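# Stand the cat litter pouch upright with its clip

## Task

Set the cat litter pouch upright near the table's centre, one of its wide faces turned toward the robot arms, not touching the pan or the scoop. The clip must finish attached to the pouch and holding it tightly, and the pan must still be upright. End the scene yourself with finished_scene.

## Robot and tools

Robot: two arms, left_arm and right_arm, each carrying a two-finger gripper. Calibrated bases in the scene frame: left_arm at (-0.020, +0.243, 0) m with quat_wxyz (1, 0, 0, 0), and right_arm at (+0.045, -0.336, 0) m with quat_wxyz (1, 0, 0, 0.012).

Scene frame: the origin sits at table-top height, halfway between the nominal arm bases. +x points out over the table, +z points up, and left_arm is on the +y side. The arm names do not match left and right in the images. A gripper's fingers point along its own +z axis and close along its own y axis. end_effector_position is the point between the finger pads, roughly 1 cm short of the fingertips.

Row format, used by execute_actions and move: one flat list of 16 numbers that always covers both arms. First come left_arm's x, y, z, qw, qx, qy, qz and opening, then the same eight for right_arm. x, y, z are metres and qw..qz a unit quaternion with w first, all in the scene frame. Together they are an absolute pose for that gripper, not an offset. Opening is also absolute, from -1 (closed) to +1 (fully open, 0.094 m). To keep an arm still, resend the exact position, quaternion and opening it reported just before it started holding. Keep sending the same quaternion in every row so its orientation stays put. A 0 opening is a real command, not 'no change'.

execute_actions(actions, cameras): actions is a list of actions. Each action is a list of 1 to 15 rows, and each row lasts one control step (1/30 s). If fewer than 15 rows are given, the last row is held for the rest, so one action is 0.5 s. An empty list only reports state and images. A target more than 0.6 m from the gripper's current position, along any of that gripper's axes, gets the action refused for both arms. The first action is checked against the most recent reported state. At every step the controller limits the command to 100 mm and 20 degrees from the measured pose, so large jumps take several actions. The result's 'Hand target' line shows where each arm is actually heading.

move(target, speed, blend, opening_speed, blocking, cameras): target is one 16-number row, or a list of up to 15 rows that differ only in poses. It drives each gripper in a straight line to the absolute pose, all paths finishing together, capped at 10 s. speed: m/s from 0.002 to 0.5, default 0.25, either one value or one per target. Rotation is capped at twice that figure in rad/s. blend is a corner-rounding radius in metres for lists, default 0. opening_speed is in scale units per second, at least 0.2. Without it the opening is sent at once. blocking=false returns after about 0.5 s while the motion continues. Until the move ends, execute_actions is refused, so use wait or stop first. Paths do not avoid obstacles or the other arm, and faster moves stray and hit harder. The 'move:' line reports the ending: done (within 10 mm and 2 degrees, at rest), off_target, moving, held or fault. limits=paced means the command was clipped, and limits=held means steps were withheld.

wait(seconds 0 to 10): lets time pass with the last commands held, and a running move continues. stop(): brakes a running move. zoom_image(camera 'cam_high' or 'cam_low', region [x0, y0, x1, y1] in pixels, at most 504x504): gives a closer view of that camera's latest image. Both cameras are 896x504. read_manual(section 'licences') returns only licence text. finished_scene(scene, chance_done 1 to 99): takes the current scene number and your percent estimate of success, and closes the scene permanently.

Reading results: grip_measured uses the same -1..+1 scale as opening. With nothing held it reads up to about 1.6 mm wide. The last Joint positions entry of each arm is the opening in metres. To grasp, command an opening below the touch reading: just below gives a light hold, and about 0.11 lower gives full force (roughly 50 to 62 N per pad). To release, command well above grip_measured. Joint torques include gravity and have offsets and noise. Joints 1 to 3 flip sign past ±28 N m. Friction can leave a gripper about 1 cm off its commanded pose in free air, so that alone does not mean contact. 'pose unreachable' means the clearance check held back that arm's command. That check does not stop the grippers or wrist cameras from hitting each other.

Avoid: dropping the pouch or clip, or letting anything leave the table. Also avoid slamming, hard pushes, and knocking the pan over. Never clash the two arms, since a hard contact between them can end the scene as a failure. Watch for motor heat from holding loads, reaching far or pushing against something. MOTOR HOT appears at 75 °C. At 90 °C an OVER-TEMPERATURE FAULT folds that arm for the rest of the scene, and this can happen without a warning first. Loose objects may be nudged now and then by outside pushes. Before ending, check that the pouch stands unsupported, the clip is firmly on it and the pan is upright.

Each tool is called after ">>>" in YAML: its name, and indented under it one key for each argument.

## Session

Scene 1 solved. Now scene 2.

>>> execute_actions:
  actions: []

Scene clock: 0.00 s.
left_arm: end_effector_position=(+0.1519, +0.5698, +0.2659) grip_measured=+1.000 end_effector_quat_wxyz=(+0.338, -0.338, +0.681, +0.554) | right_arm: end_effector_position=(+0.6353, -0.0179, +0.2438) grip_measured=+1.000 end_effector_quat_wxyz=(+0.546, -0.363, +0.743, -0.134)
Joint positions: left_arm=[0.766 1.104 0.682 0.213 -0.708 0.426 0.094] | right_arm=[0.557 2.307 2.156 -0.25 0.34 -0.554 0.094]
Joint velocities: left_arm=[-0.007 0.002 0.002 0.022 0.007 -0.037 0] | right_arm=[-0.002 -0.002 -0.007 -0.066 -0.007 -0.051 0]
Joint torques (N m): no reading
Motor temperatures (°C): left_arm=[29 30 33 29 28 30 28] | right_arm=[27 33 31 27 26 27 28]
Heat: left arm: 33 °C; right arm: 33 °C.
Hand target: left_arm +0.1513, +0.5695, +0.2713; +0.343, -0.341, +0.676, +0.555 | right_arm +0.6347, -0.0183, +0.2517; +0.552, -0.358, +0.742, -0.131
Tool commands: left_gripper/opening=+1.0 right_gripper/opening=+1.0

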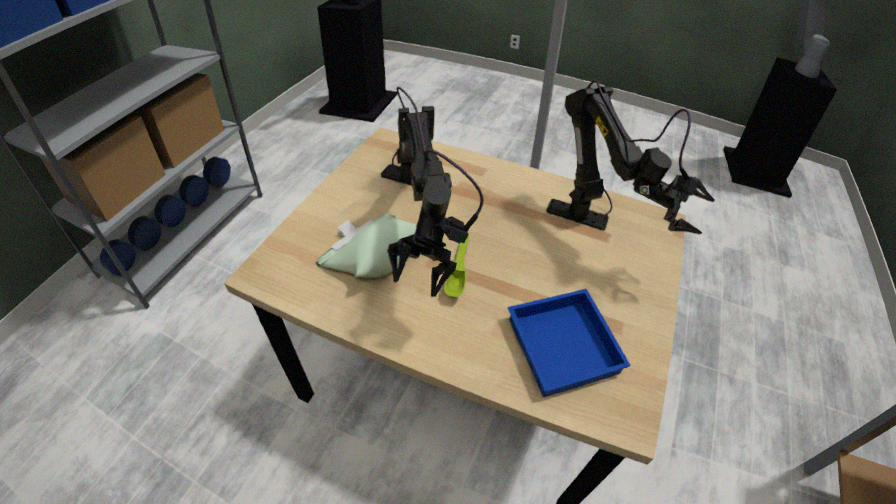

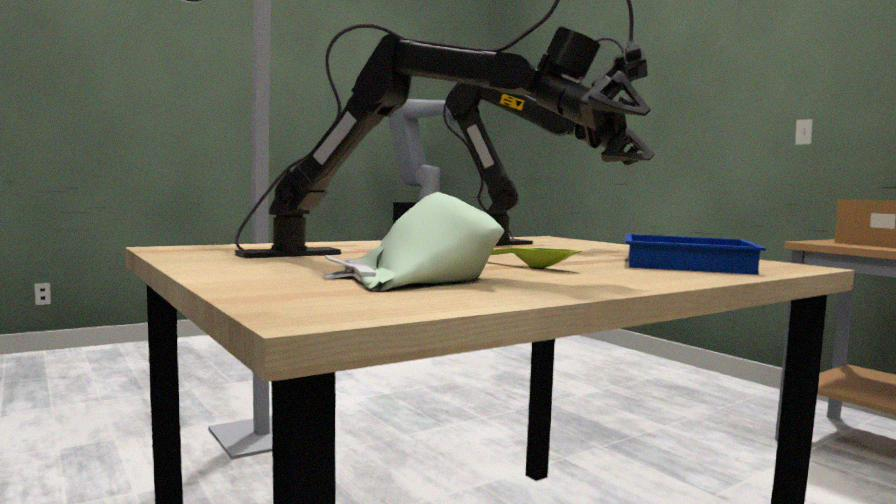

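>>> zoom_image:
  camera: "cam_high"
  region: [300, 200, 480, 310]

>>> zoom_image:
  camera: "cam_low"
  region: [300, 180, 530, 310]

Scaled by 2.800.

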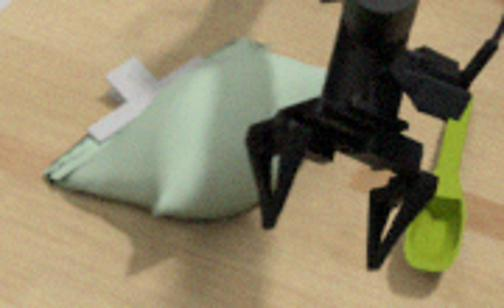

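Scaled by 2.191.

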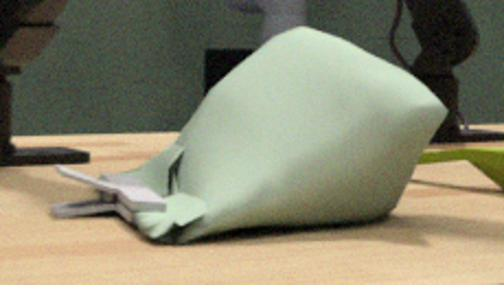

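>>> move:
  target: [0.1519, 0.5698, 0.2659, 0.338, -0.338, 0.681, 0.554, 1.0, 0.28, -0.42, 0.33, 0.3812, 0.0805, 0.9204, -0.0334, 0.0]
  speed: 0.3

>>> zoom_image:
  camera: "cam_high"
  region: [290, 190, 490, 310]

>>> zoom_image:
  camera: "cam_low"
  region: [300, 170, 540, 310]

Scene clock: 8.10 s.
left_arm: end_effector_position=(+0.1519, +0.5698, +0.2659) grip_measured=+1.000 end_effector_quat_wxyz=(+0.337, -0.338, +0.682, +0.554) | right_arm: end_effector_position=(+0.2779, -0.4180, +0.3234) grip_measured=+0.002 end_effector_quat_wxyz=(+0.379, +0.083, +0.921, -0.039)
Joint positions: left_arm=[0.766 1.104 0.682 0.213 -0.708 0.427 0.094] | right_arm=[-0.52 1.011 1.451 -1.252 -0.212 -0.231 0.047]
Joint velocities: left_arm=[-0.007 0.002 -0.007 0.037 0.051 -0.037 0] | right_arm=[0.002 -0.007 0.002 -0.037 -0.037 -0.022 0]
Joint torques (N m): left_arm=[0.2 -2.66 7.41 1.95 -0.12 0.02] | right_arm=[-0.88 -0.75 7.77 1.28 -0.26 -0.14]
Motor temperatures (°C): left_arm=[29 30 36 31 28 30 28] | right_arm=[27 39 33 30 26 27 28]
Heat: left arm: 36 °C; right arm: 39 °C.
Hand target: left_arm +0.1519, +0.5698, +0.2659; +0.338, -0.338, +0.681, +0.554 | right_arm +0.2762, -0.4172, +0.3315; +0.387, +0.081, +0.918, -0.039
Off the commanded pose: left_arm 0.000 m, 0 deg | right_arm 0.007 m, 1 deg.
move: done

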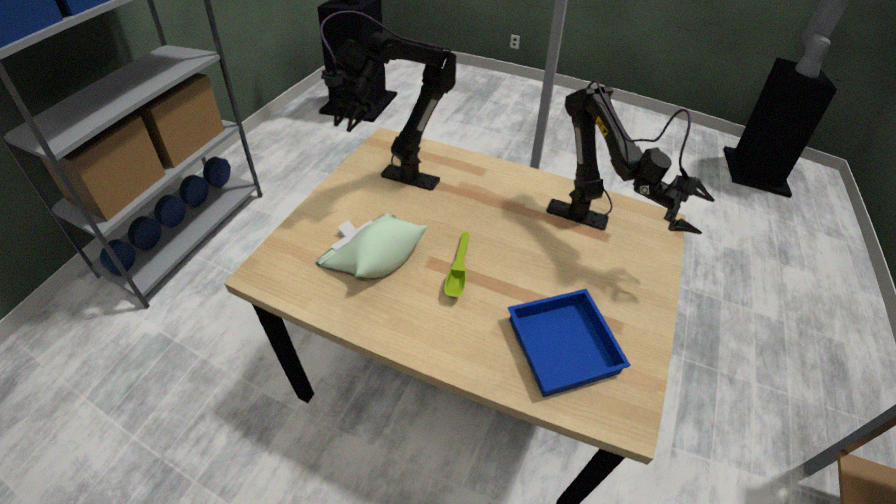

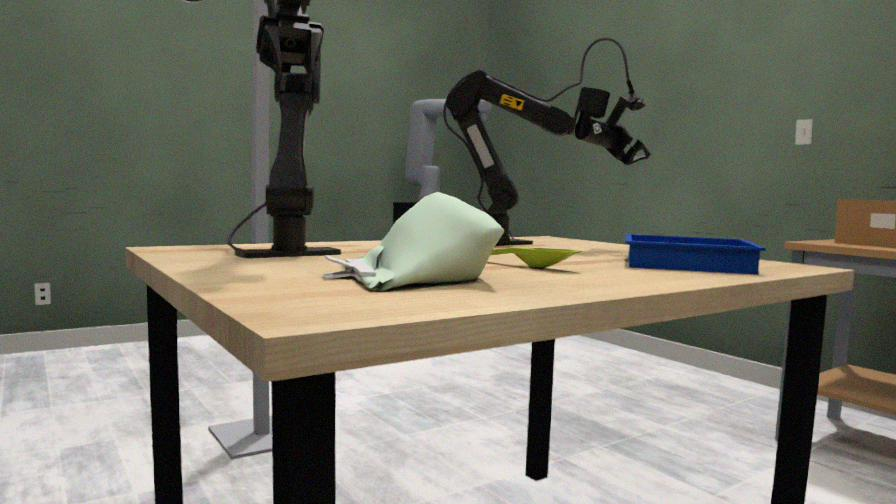

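Scaled by 2.520.

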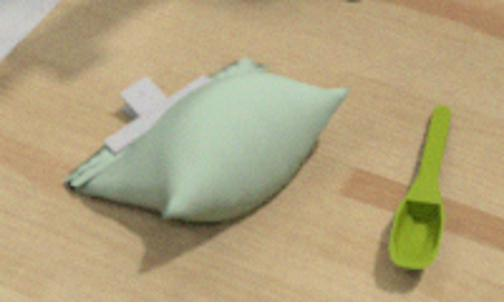

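Scaled by 2.100.

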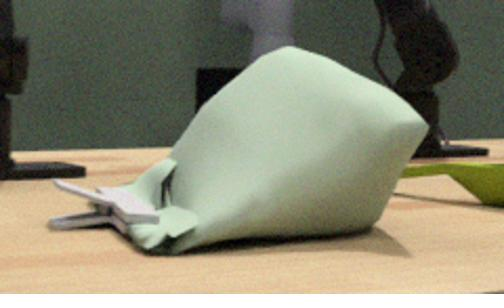

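>>> zoom_image:
  camera: "cam_high"
  region: [360, 200, 420, 234]

>>> zoom_image:
  camera: "cam_high"
  region: [305, 240, 375, 280]

>>> zoom_image:
  camera: "cam_low"
  region: [315, 235, 415, 300]

Scaled by 8.400.

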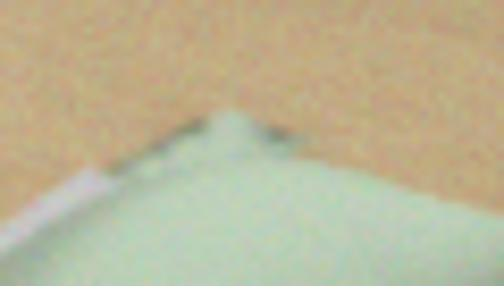

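Scaled by 7.200.

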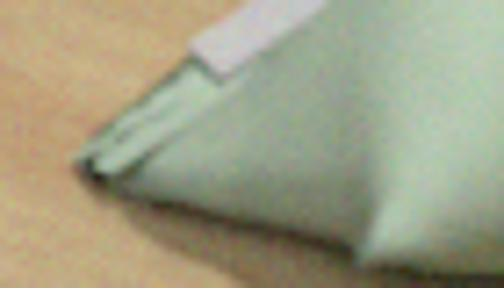

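Scaled by 5.040.

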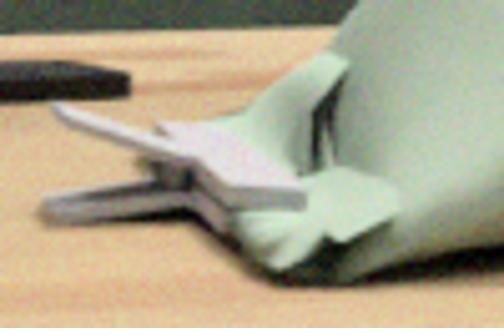

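>>> zoom_image:
  camera: "cam_high"
  region: [390, 205, 450, 250]

>>> zoom_image:
  camera: "cam_low"
  region: [440, 185, 530, 290]

>>> zoom_image:
  camera: "cam_high"
  region: [430, 220, 490, 310]

Scaled by 8.400.

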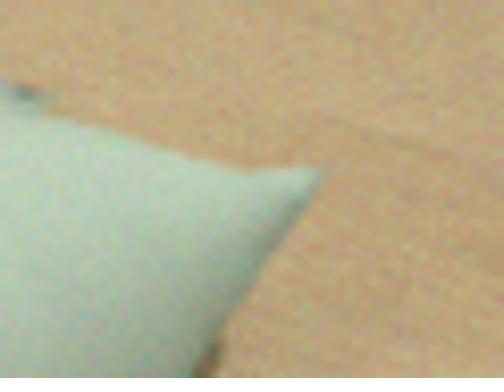

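Scaled by 4.800.

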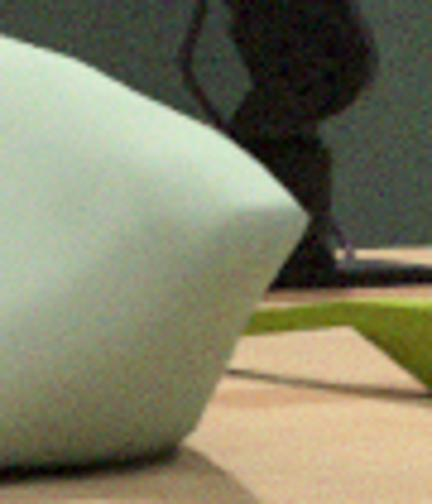

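Scaled by 5.600.

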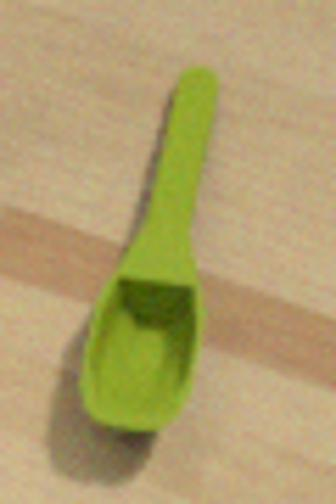

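>>> move:
  target: [0.301, -0.044, 0.11, 0.0, -0.1349, 0.9909, 0.0, 0.1, 0.60, -0.305, 0.14, 0.2566, 0.1261, 0.9576, -0.0338, 0.489]
  speed: 0.35

>>> zoom_image:
  camera: "cam_high"
  region: [400, 180, 500, 310]

>>> zoom_image:
  camera: "cam_high"
  region: [270, 190, 450, 310]

Scene clock: 31.90 s.
left_arm: end_effector_position=(+0.2871, -0.0432, +0.1138) grip_measured=+0.101 end_effector_quat_wxyz=(-0.010, -0.153, +0.988, +0.014) | right_arm: end_effector_position=(+0.5987, -0.3097, +0.1374) grip_measured=+0.487 end_effector_quat_wxyz=(+0.253, +0.128, +0.959, -0.024)
Joint positions: left_arm=[-0.753 2.212 2.099 -1.492 -0.002 -1.059 0.052] | right_arm=[0.071 2.258 2.145 -0.967 0.156 0.322 0.07]
Joint velocities: left_arm=[0.022 -0.007 -0.007 -0.022 -0.051 -0.051 -0.001] | right_arm=[-0.007 -0.012 -0.017 -0.037 0.007 0.007 0]
Joint torques (N m): left_arm=[-0.21 -9.47 7.92 0.18 0.03 0.05] | right_arm=[0.57 -10.8 8.99 0.91 0.21 0.03]
Motor temperatures (°C): left_arm=[29 31 38 34 28 30 28] | right_arm=[27 36 36 33 26 27 28]
Heat: left arm: 38 °C; right arm: 36 °C.
Hand target: left_arm +0.2878, -0.0448, +0.1130; -0.012, -0.150, +0.989, +0.017 | right_arm +0.6020, -0.3081, +0.1369; +0.254, +0.129, +0.958, -0.029
Off the commanded pose: left_arm 0.014 m, 3 deg | right_arm 0.006 m, 1 deg.
move: off_target (left_arm); limits=paced

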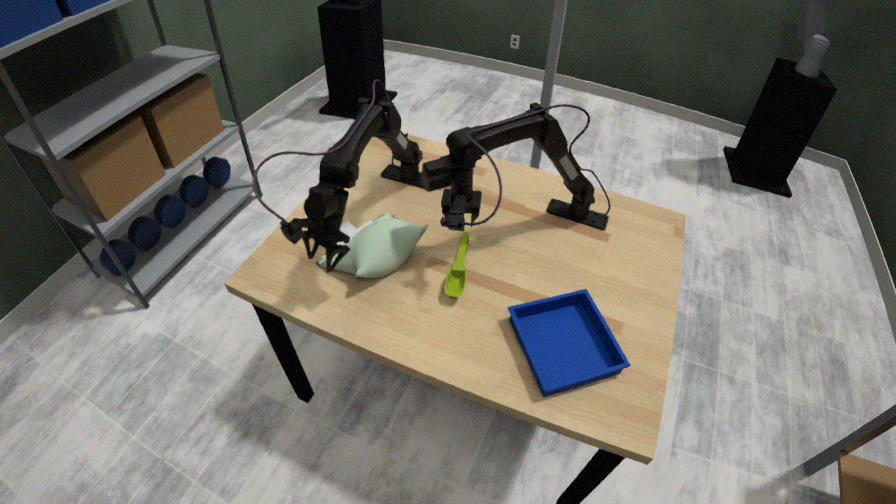

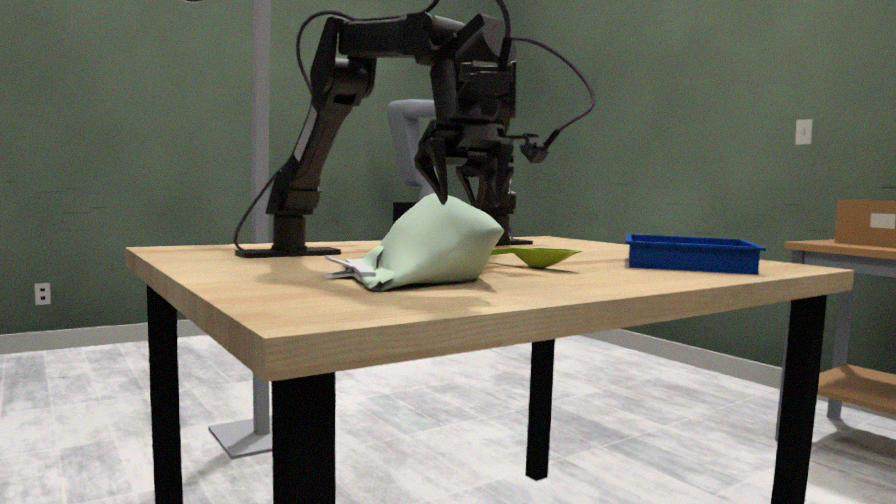

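Scaled by 3.877.

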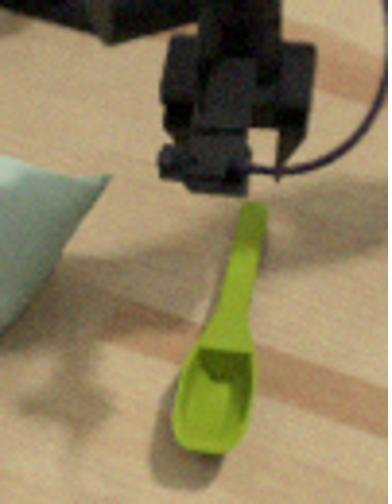

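Scaled by 2.800.

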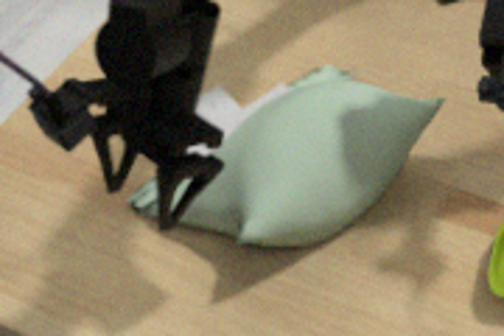

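>>> move:
  target: [0.301, -0.044, 0.065, 0.0, -0.1349, 0.9909, 0.0, 0.1, 0.590, -0.332, 0.055, 0.2146, 0.1274, 0.9679, -0.0282, 0.489]
  speed: 0.12

>>> zoom_image:
  camera: "cam_high"
  region: [420, 180, 500, 310]

>>> zoom_image:
  camera: "cam_high"
  region: [270, 200, 410, 300]

>>> zoom_image:
  camera: "cam_low"
  region: [380, 130, 560, 310]

Scene clock: 34.27 s.
left_arm: end_effector_position=(+0.2992, -0.0448, +0.0678) grip_measured=+0.101 end_effector_quat_wxyz=(-0.001, -0.135, +0.991, +0.000) | right_arm: end_effector_position=(+0.5910, -0.3295, +0.0681) grip_measured=+0.487 end_effector_quat_wxyz=(+0.224, +0.129, +0.966, -0.027)
Joint positions: left_arm=[-0.735 2.212 1.917 -1.276 0 -1.006 0.052] | right_arm=[0.029 2.275 1.923 -0.783 0.133 0.289 0.07]
Joint velocities: left_arm=[0.002 -0.002 -0.012 -0.007 -0.007 0.022 0] | right_arm=[0.002 0.007 -0.012 -0.007 -0.022 -0.037 0]
Joint torques (N m): left_arm=[0.51 -10.97 5.39 0.54 -0.02 0.06] | right_arm=[-0.65 -10.76 5.52 0.96 -0.01 -0.07]
Motor temperatures (°C): left_arm=[29 32 38 33 28 30 28] | right_arm=[27 37 36 32 26 27 28]
Heat: left arm: 38 °C; right arm: 37 °C.
Hand target: left_arm +0.3006, -0.0437, +0.0648; +0.000, -0.135, +0.991, +0.000 | right_arm +0.5899, -0.3320, +0.0550; +0.215, +0.128, +0.968, -0.028
Off the commanded pose: left_arm 0.003 m, 0 deg | right_arm 0.013 m, 1 deg.
move: off_target (right_arm)

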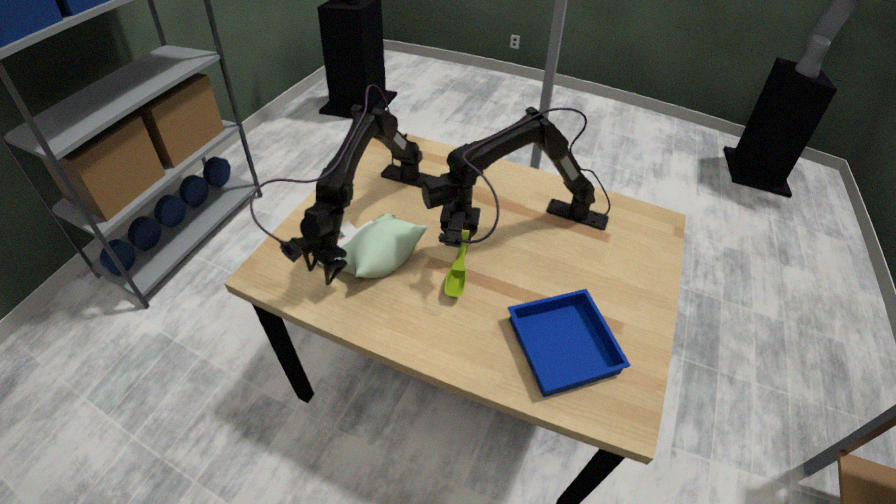

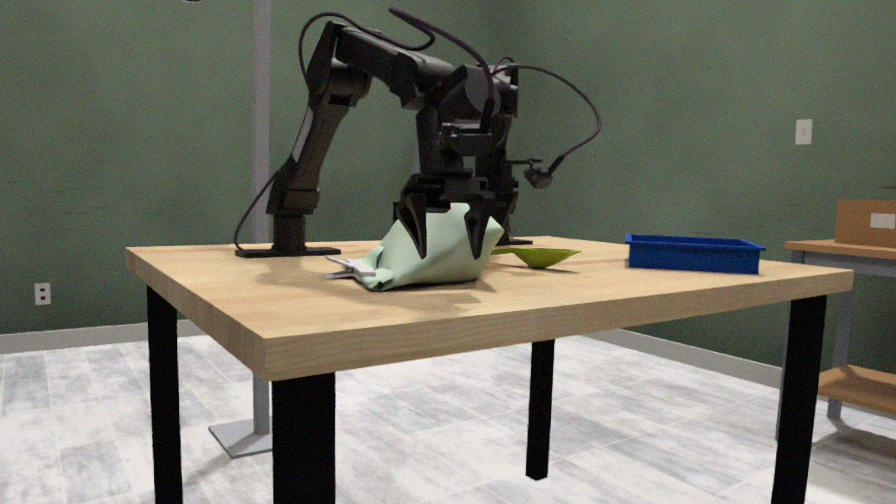

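Scaled by 3.877.

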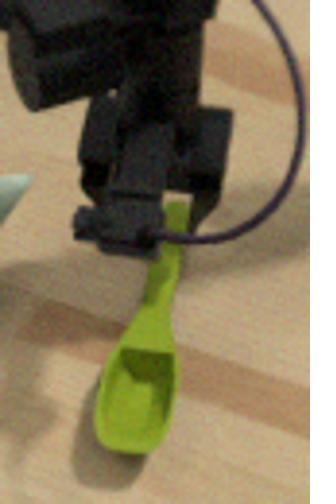

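Scaled by 3.600.

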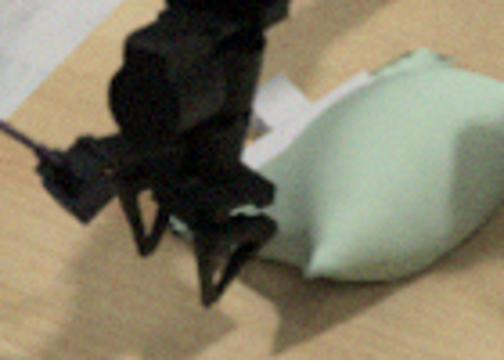

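Scaled by 2.800.

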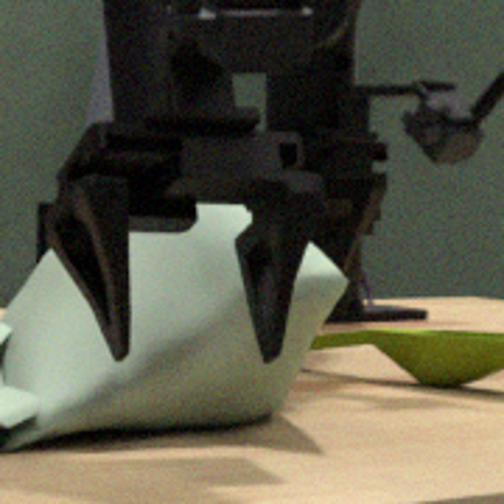

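>>> move:
  target: [0.301, -0.0435, 0.024, 0.0, -0.1349, 0.9909, 0.0, 0.1, 0.592, -0.332, 0.03, 0.1721, 0.1285, 0.9763, -0.0227, 0.489]
  speed: 0.08

>>> zoom_image:
  camera: "cam_high"
  region: [430, 200, 490, 310]

>>> zoom_image:
  camera: "cam_high"
  region: [270, 210, 410, 310]

>>> zoom_image:
  camera: "cam_low"
  region: [360, 200, 580, 310]

Scene clock: 36.40 s.
left_arm: end_effector_position=(+0.3001, -0.0456, +0.0345) grip_measured=+0.101 end_effector_quat_wxyz=(+0.005, -0.135, +0.991, -0.006) | right_arm: end_effector_position=(+0.5882, -0.3277, +0.0334) grip_measured=+0.487 end_effector_quat_wxyz=(+0.175, +0.127, +0.976, -0.023)
Joint positions: left_arm=[-0.735 2.216 1.79 -1.128 0 -1.006 0.052] | right_arm=[0.024 2.378 2.001 -0.854 0.105 0.289 0.07]
Joint velocities: left_arm=[-0.012 0.012 0.017 -0.022 0.007 -0.007 0] | right_arm=[-0.007 -0.007 -0.002 0.022 0.037 0.007 0]
Joint torques (N m): left_arm=[0.25 -9.57 5.33 0.59 -0.02 0.06] | right_arm=[-1.03 -10.88 8.88 0.69 -0.05 -0.06]
Motor temperatures (°C): left_arm=[29 33 37 33 28 30 28] | right_arm=[27 38 36 32 26 27 28]
Heat: left arm: 37 °C; right arm: 38 °C.
Hand target: left_arm +0.3004, -0.0430, +0.0241; +0.000, -0.135, +0.991, +0.000 | right_arm +0.5917, -0.3321, +0.0295; +0.172, +0.129, +0.976, -0.023
Off the commanded pose: left_arm 0.011 m, 1 deg | right_arm 0.007 m, 0 deg.
move: off_target (left_arm)

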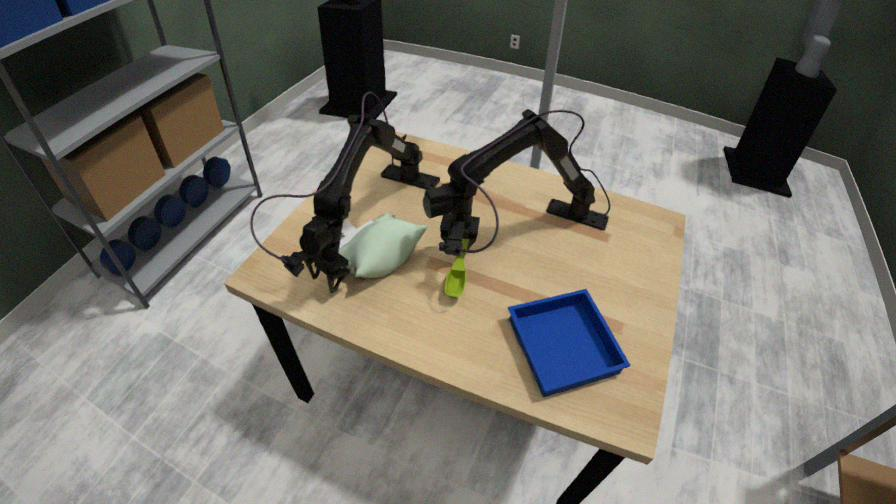

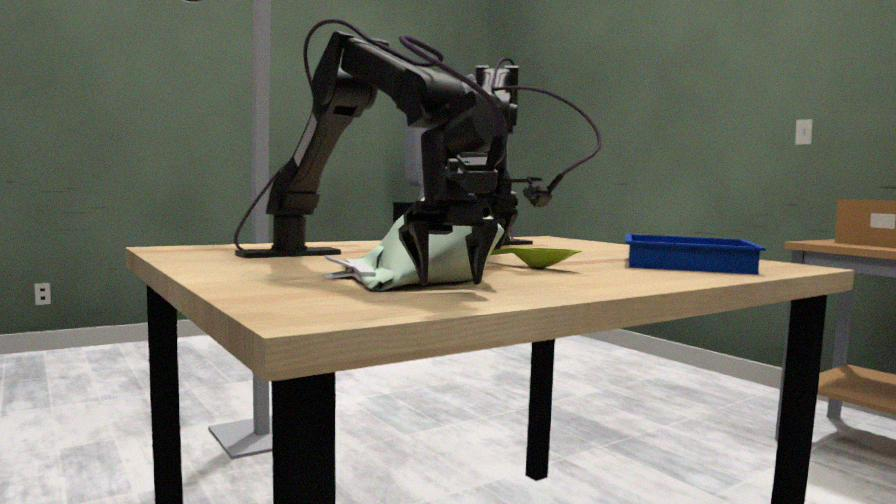

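Scaled by 4.582.

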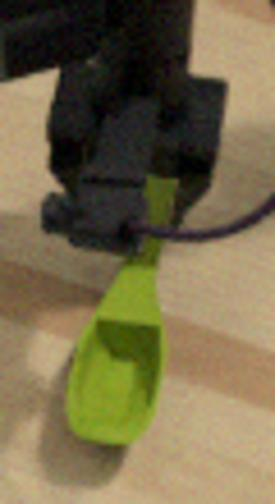

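Scaled by 3.600.

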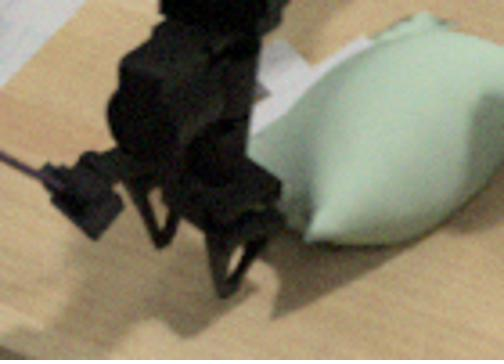

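Scaled by 2.291.

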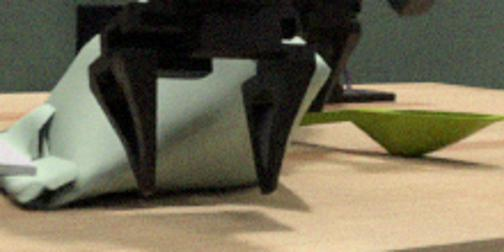

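>>> execute_actions:
  actions: []

Scene clock: 37.23 s.
left_arm: end_effector_position=(+0.3003, -0.0458, +0.0345) grip_measured=+0.101 end_effector_quat_wxyz=(+0.005, -0.135, +0.991, -0.007) | right_arm: end_effector_position=(+0.5880, -0.3277, +0.0333) grip_measured=+0.487 end_effector_quat_wxyz=(+0.175, +0.127, +0.976, -0.023)
Joint positions: left_arm=[-0.735 2.216 1.79 -1.127 0 -1.006 0.052] | right_arm=[0.024 2.378 2.001 -0.855 0.105 0.289 0.07]
Joint velocities: left_arm=[0.002 0.007 -0.012 -0.007 -0.007 -0.007 0] | right_arm=[-0.012 -0.007 -0.007 0.007 -0.007 0.037 0]
Joint torques (N m): left_arm=[0.13 -9.42 5.34 0.58 0 0.04] | right_arm=[-1.2 -11.17 8.94 0.68 -0.01 -0.09]
Motor temperatures (°C): left_arm=[29 34 37 33 28 30 28] | right_arm=[27 38 37 32 26 27 28]
Heat: left arm: 37 °C; right arm: 38 °C.
Hand target: left_arm +0.3004, -0.0430, +0.0241; +0.000, -0.135, +0.991, +0.000 | right_arm +0.5917, -0.3321, +0.0295; +0.172, +0.129, +0.976, -0.023
Tool commands: left_gripper/opening=+0.1 right_gripper/opening=+0.489
Off the commanded pose: left_arm 0.011 m, 1 deg | right_arm 0.007 m, 0 deg.

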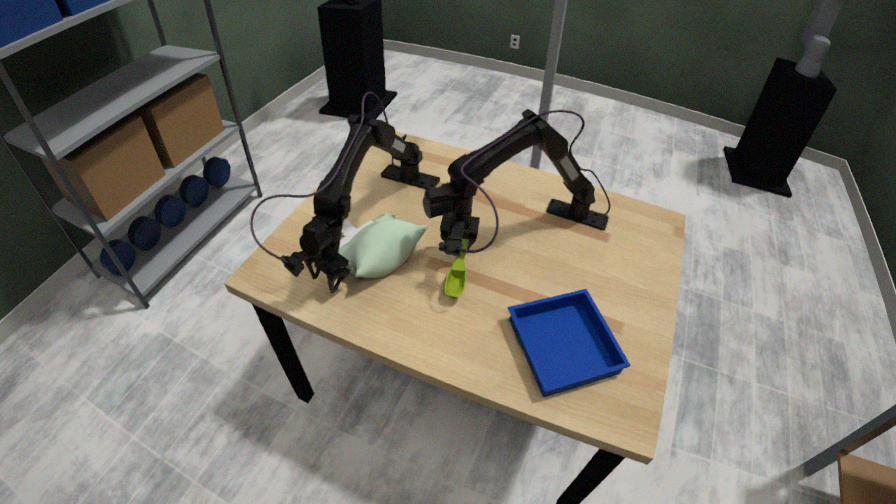

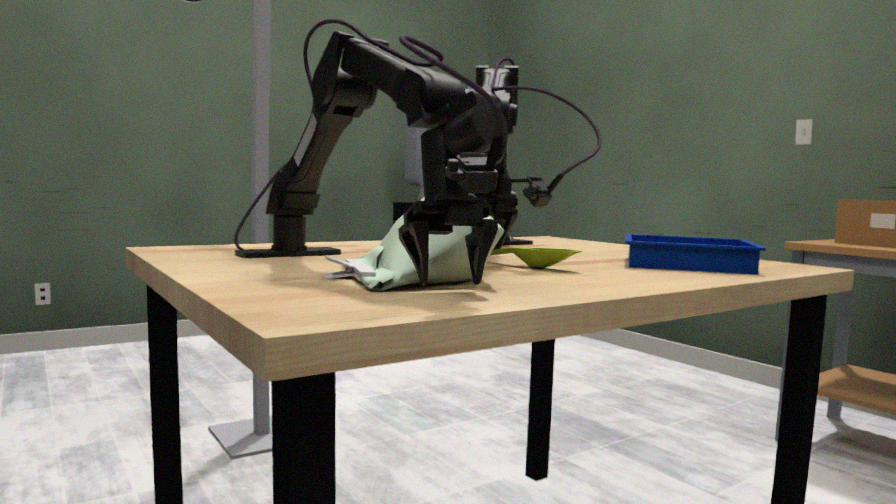

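>>> zoom_image:
  camera: "cam_high"
  region: [400, 160, 540, 310]

>>> zoom_image:
  camera: "cam_low"
  region: [320, 170, 600, 310]

Scaled by 3.360.

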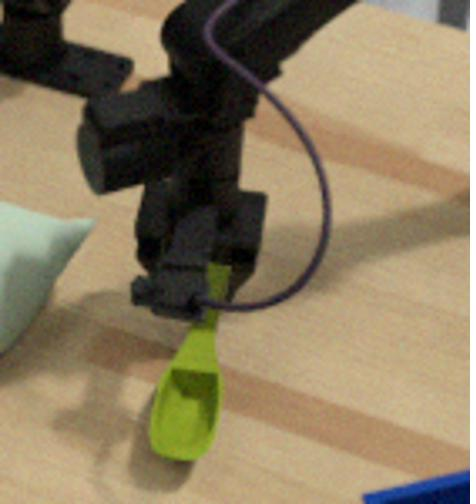

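Scaled by 1.800.

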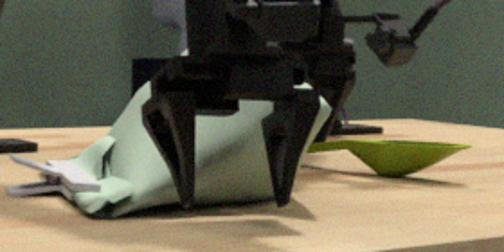

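>>> move:
  target: [0.301, -0.0435, 0.008, 0, -0.1349, 0.9909, 0, 0.1, 0.592, -0.332, 0.03, 0.1721, 0.1285, 0.9763, -0.0227, 0.489]
  speed: 0.03

Scene clock: 38.50 s.
left_arm: end_effector_position=(+0.3009, -0.0463, +0.0190) grip_measured=+0.101 end_effector_quat_wxyz=(+0.006, -0.135, +0.991, -0.007) | right_arm: end_effector_position=(+0.5879, -0.3276, +0.0333) grip_measured=+0.487 end_effector_quat_wxyz=(+0.175, +0.127, +0.976, -0.023)
Joint positions: left_arm=[-0.735 2.232 1.753 -1.074 0 -1.006 0.052] | right_arm=[0.024 2.378 2.001 -0.855 0.105 0.289 0.07]
Joint velocities: left_arm=[-0.012 0.002 -0.007 -0.051 -0.066 0.007 0.001] | right_arm=[-0.007 -0.002 0.007 -0.037 -0.022 0.051 0]
Joint torques (N m): left_arm=[0.69 -9.47 5.35 0.54 -0.03 0.06] | right_arm=[-1.13 -11.11 8.85 0.68 -0.01 -0.11]
Motor temperatures (°C): left_arm=[29 34 37 33 28 30 28] | right_arm=[27 38 37 32 26 27 28]
Heat: left arm: 37 °C; right arm: 38 °C.
Hand target: left_arm +0.3006, -0.0432, +0.0082; +0.000, -0.135, +0.991, +0.000 | right_arm +0.5917, -0.3321, +0.0300; +0.173, +0.129, +0.976, -0.023
Off the commanded pose: left_arm 0.011 m, 1 deg | right_arm 0.007 m, 0 deg.
move: off_target (left_arm)

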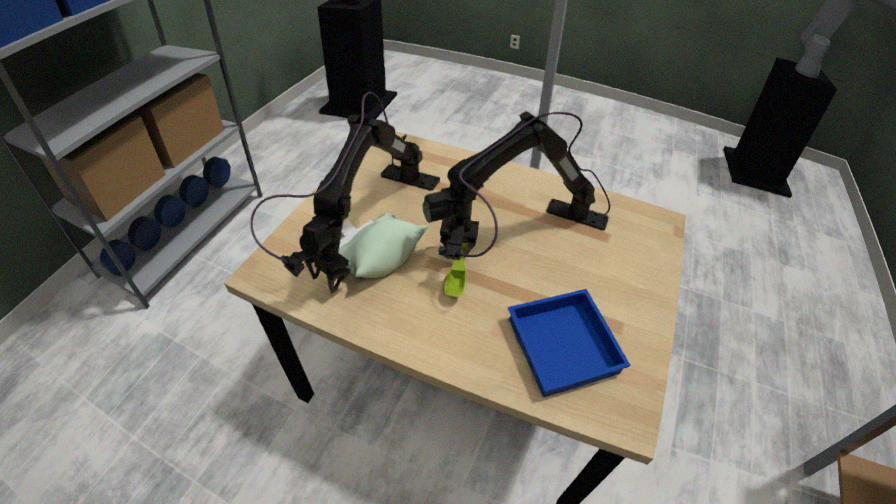

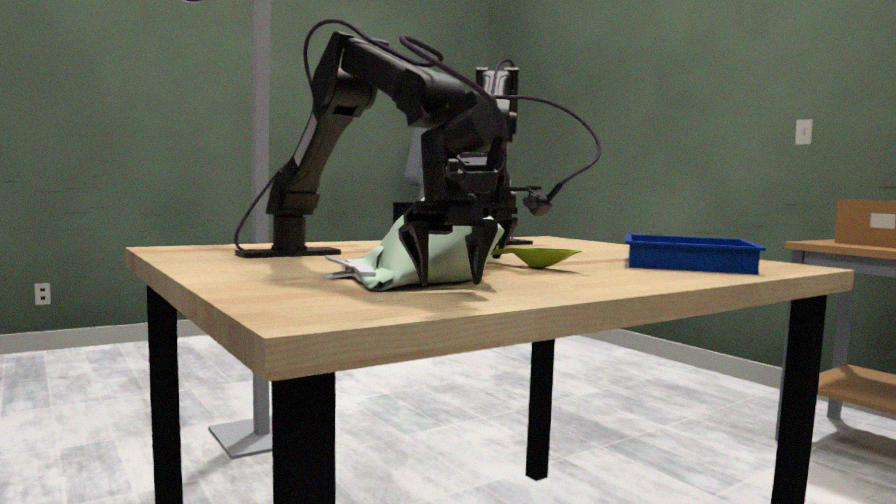

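>>> move:
  target: [0.301, -0.0435, 0.008, 0, -0.1349, 0.9909, 0, -0.35, 0.592, -0.332, 0.03, 0.1721, 0.1285, 0.9763, -0.0227, 0.489]
  opening_speed: 0.6
  speed: 0.05

>>> zoom_image:
  camera: "cam_high"
  region: [400, 160, 540, 310]

>>> zoom_image:
  camera: "cam_low"
  region: [480, 170, 620, 310]

Scene clock: 39.60 s.
left_arm: end_effector_position=(+0.3009, -0.0463, +0.0190) grip_measured=-0.349 end_effector_quat_wxyz=(+0.006, -0.135, +0.991, -0.007) | right_arm: end_effector_position=(+0.5878, -0.3276, +0.0332) grip_measured=+0.487 end_effector_quat_wxyz=(+0.174, +0.127, +0.976, -0.023)
Joint positions: left_arm=[-0.735 2.232 1.753 -1.074 0 -1.006 0.031] | right_arm=[0.024 2.378 2.001 -0.855 0.105 0.288 0.07]
Joint velocities: left_arm=[0.012 -0.002 0.007 0.022 -0.007 -0.022 0.001] | right_arm=[0.007 -0.002 0.007 -0.007 0.022 0.037 0]
Joint torques (N m): left_arm=[0.46 -9.44 5.3 0.57 0 0.02] | right_arm=[-0.91 -11.15 8.7 0.63 -0.02 -0.07]
Motor temperatures (°C): left_arm=[29 34 37 33 28 30 28] | right_arm=[27 38 37 32 26 27 28]
Heat: left arm: 37 °C; right arm: 38 °C.
Hand target: left_arm +0.3007, -0.0433, +0.0083; +0.000, -0.135, +0.991, +0.000 | right_arm +0.5917, -0.3321, +0.0300; +0.173, +0.128, +0.976, -0.023
Off the commanded pose: left_arm 0.011 m, 1 deg | right_arm 0.007 m, 0 deg.
move: off_target (left_arm)

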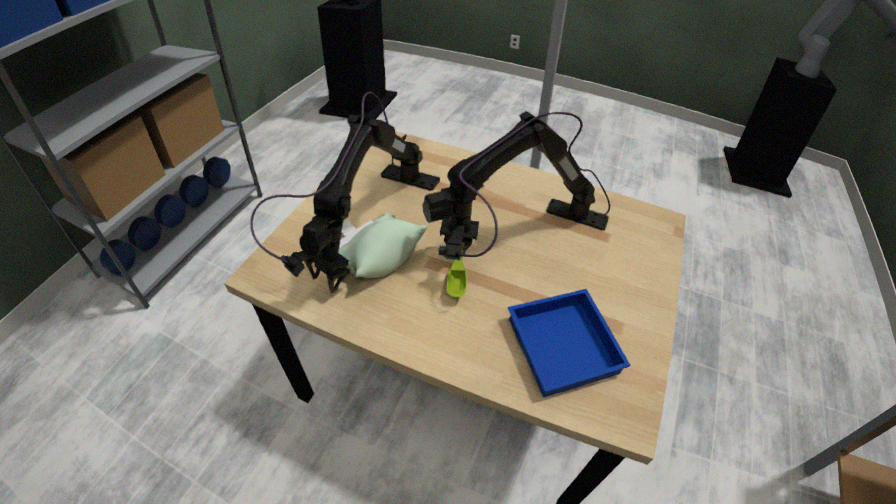

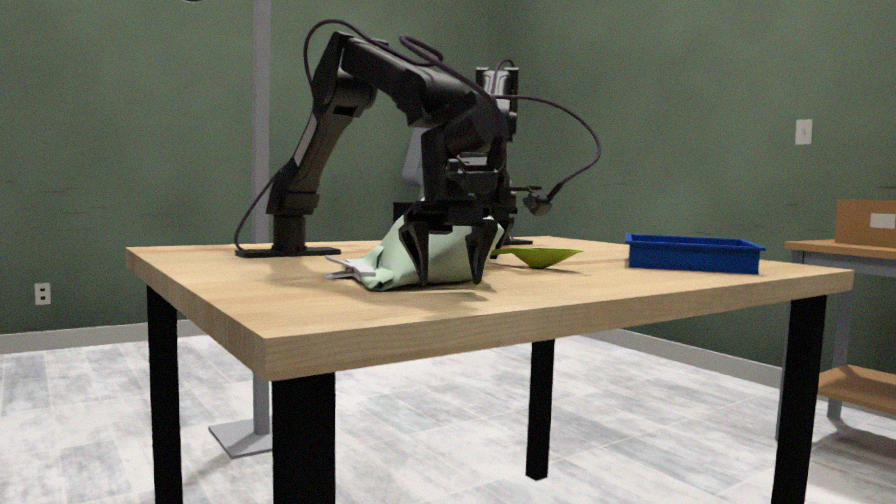

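Scaled by 3.360.

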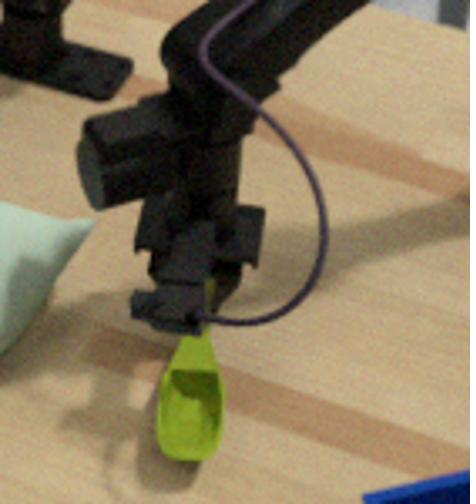

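Scaled by 3.600.

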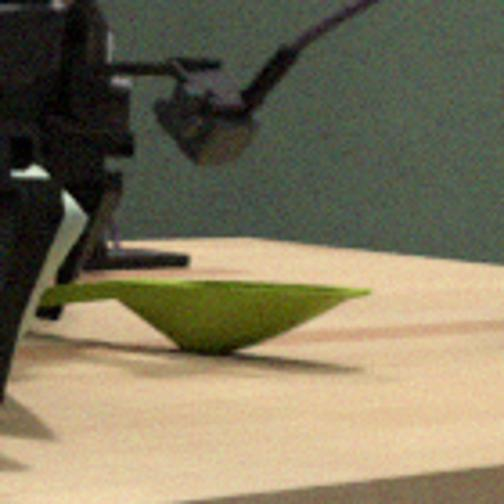

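>>> move:
  target: [0.301, -0.0435, 0.008, 0, -0.1349, 0.9909, 0, -0.6, 0.592, -0.332, 0.03, 0.1721, 0.1285, 0.9763, -0.0227, 0.489]
  opening_speed: 0.4
  speed: 0.05

>>> zoom_image:
  camera: "cam_high"
  region: [400, 160, 540, 310]

Scene clock: 40.57 s.
left_arm: end_effector_position=(+0.3009, -0.0465, +0.0190) grip_measured=-0.567 end_effector_quat_wxyz=(+0.006, -0.135, +0.991, -0.007) | right_arm: end_effector_position=(+0.5878, -0.3276, +0.0332) grip_measured=+0.487 end_effector_quat_wxyz=(+0.174, +0.127, +0.976, -0.023)
Joint positions: left_arm=[-0.735 2.232 1.753 -1.073 0.001 -1.006 0.02] | right_arm=[0.024 2.378 2.001 -0.855 0.105 0.288 0.07]
Joint velocities: left_arm=[-0.017 0.007 -0.002 -0.081 0.007 0.007 0.001] | right_arm=[0.007 0.002 -0.002 -0.022 -0.022 -0.066 0]
Joint torques (N m): left_arm=[0.35 -9.37 5.31 0.6 -0.03 0.02] | right_arm=[-0.95 -11.11 8.83 0.69 -0.04 -0.07]
Motor temperatures (°C): left_arm=[29 35 37 33 28 30 28] | right_arm=[27 39 37 32 26 27 28]
Heat: left arm: 37 °C; right arm: 39 °C.
Hand target: left_arm +0.3007, -0.0434, +0.0083; +0.000, -0.135, +0.991, +0.000 | right_arm +0.5918, -0.3321, +0.0300; +0.173, +0.129, +0.976, -0.023
Off the commanded pose: left_arm 0.011 m, 1 deg | right_arm 0.007 m, 0 deg.
move: off_target (left_arm)

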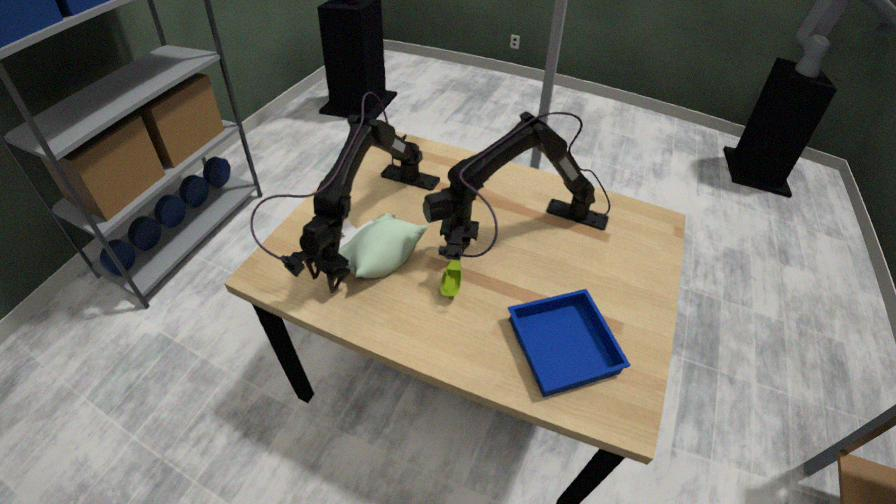

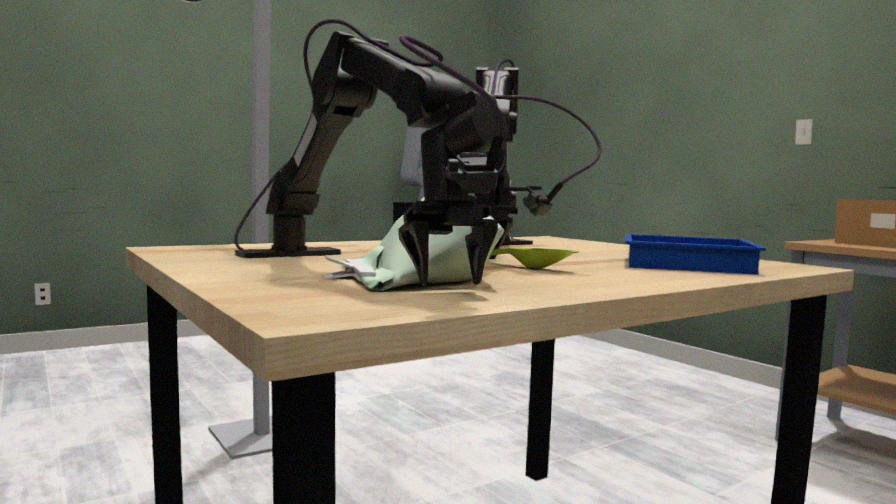

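Scaled by 3.360.

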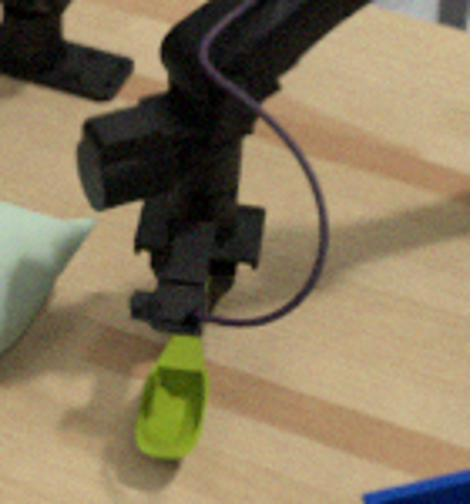

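>>> move:
  target: [0.301, -0.0435, 0.008, 0, -0.1349, 0.9909, 0, -1, 0.592, -0.332, 0.03, 0.1721, 0.1285, 0.9763, -0.0227, 0.489]
  opening_speed: 0.5
  speed: 0.05

>>> zoom_image:
  camera: "cam_high"
  region: [400, 160, 540, 310]

Scene clock: 41.73 s.
left_arm: end_effector_position=(+0.3009, -0.0465, +0.0190) grip_measured=-0.569 end_effector_quat_wxyz=(+0.006, -0.135, +0.991, -0.007) | right_arm: end_effector_position=(+0.5877, -0.3276, +0.0332) grip_measured=+0.487 end_effector_quat_wxyz=(+0.174, +0.127, +0.976, -0.023)
Joint positions: left_arm=[-0.735 2.232 1.753 -1.073 0.001 -1.006 0.02] | right_arm=[0.024 2.378 2.001 -0.856 0.104 0.288 0.07]
Joint velocities: left_arm=[0.012 -0.017 0.012 -0.051 -0.022 -0.037 0] | right_arm=[0.002 0.002 0.002 -0.066 -0.007 -0.022 -0.001]
Joint torques (N m): left_arm=[0.2 -9.51 5.29 0.57 -0.04 0] | right_arm=[-1.07 -11.21 8.95 0.64 -0.07 -0.06]
Motor temperatures (°C): left_arm=[29 35 37 33 28 30 28] | right_arm=[27 39 37 32 26 27 28]
Heat: left arm: 37 °C; right arm: 39 °C.
Hand target: left_arm +0.3007, -0.0433, +0.0083; +0.000, -0.135, +0.991, +0.000 | right_arm +0.5917, -0.3321, +0.0299; +0.173, +0.129, +0.976, -0.023
Off the commanded pose: left_arm 0.011 m, 1 deg | right_arm 0.007 m, 0 deg.
move: off_target (left_arm)

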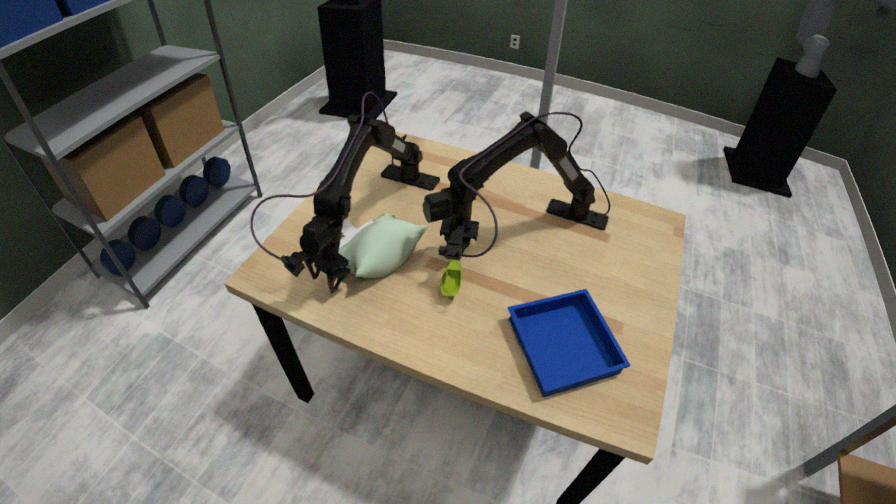

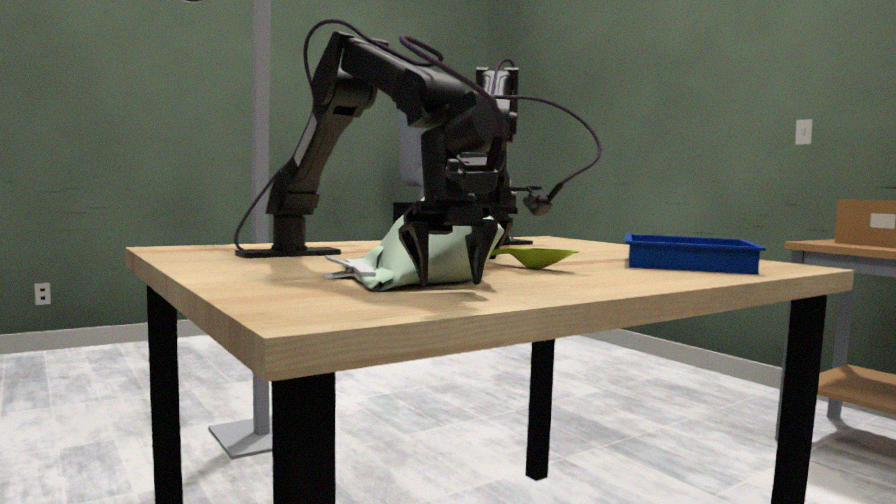

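Scaled by 3.360.

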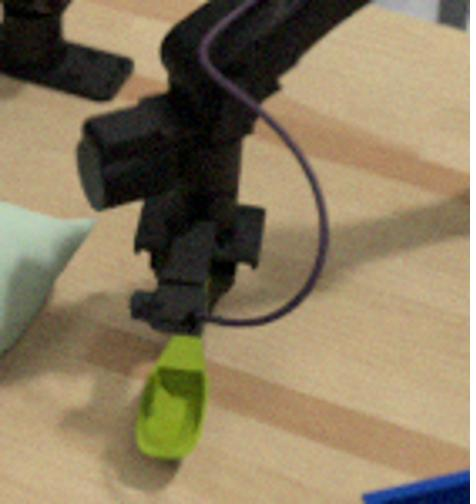

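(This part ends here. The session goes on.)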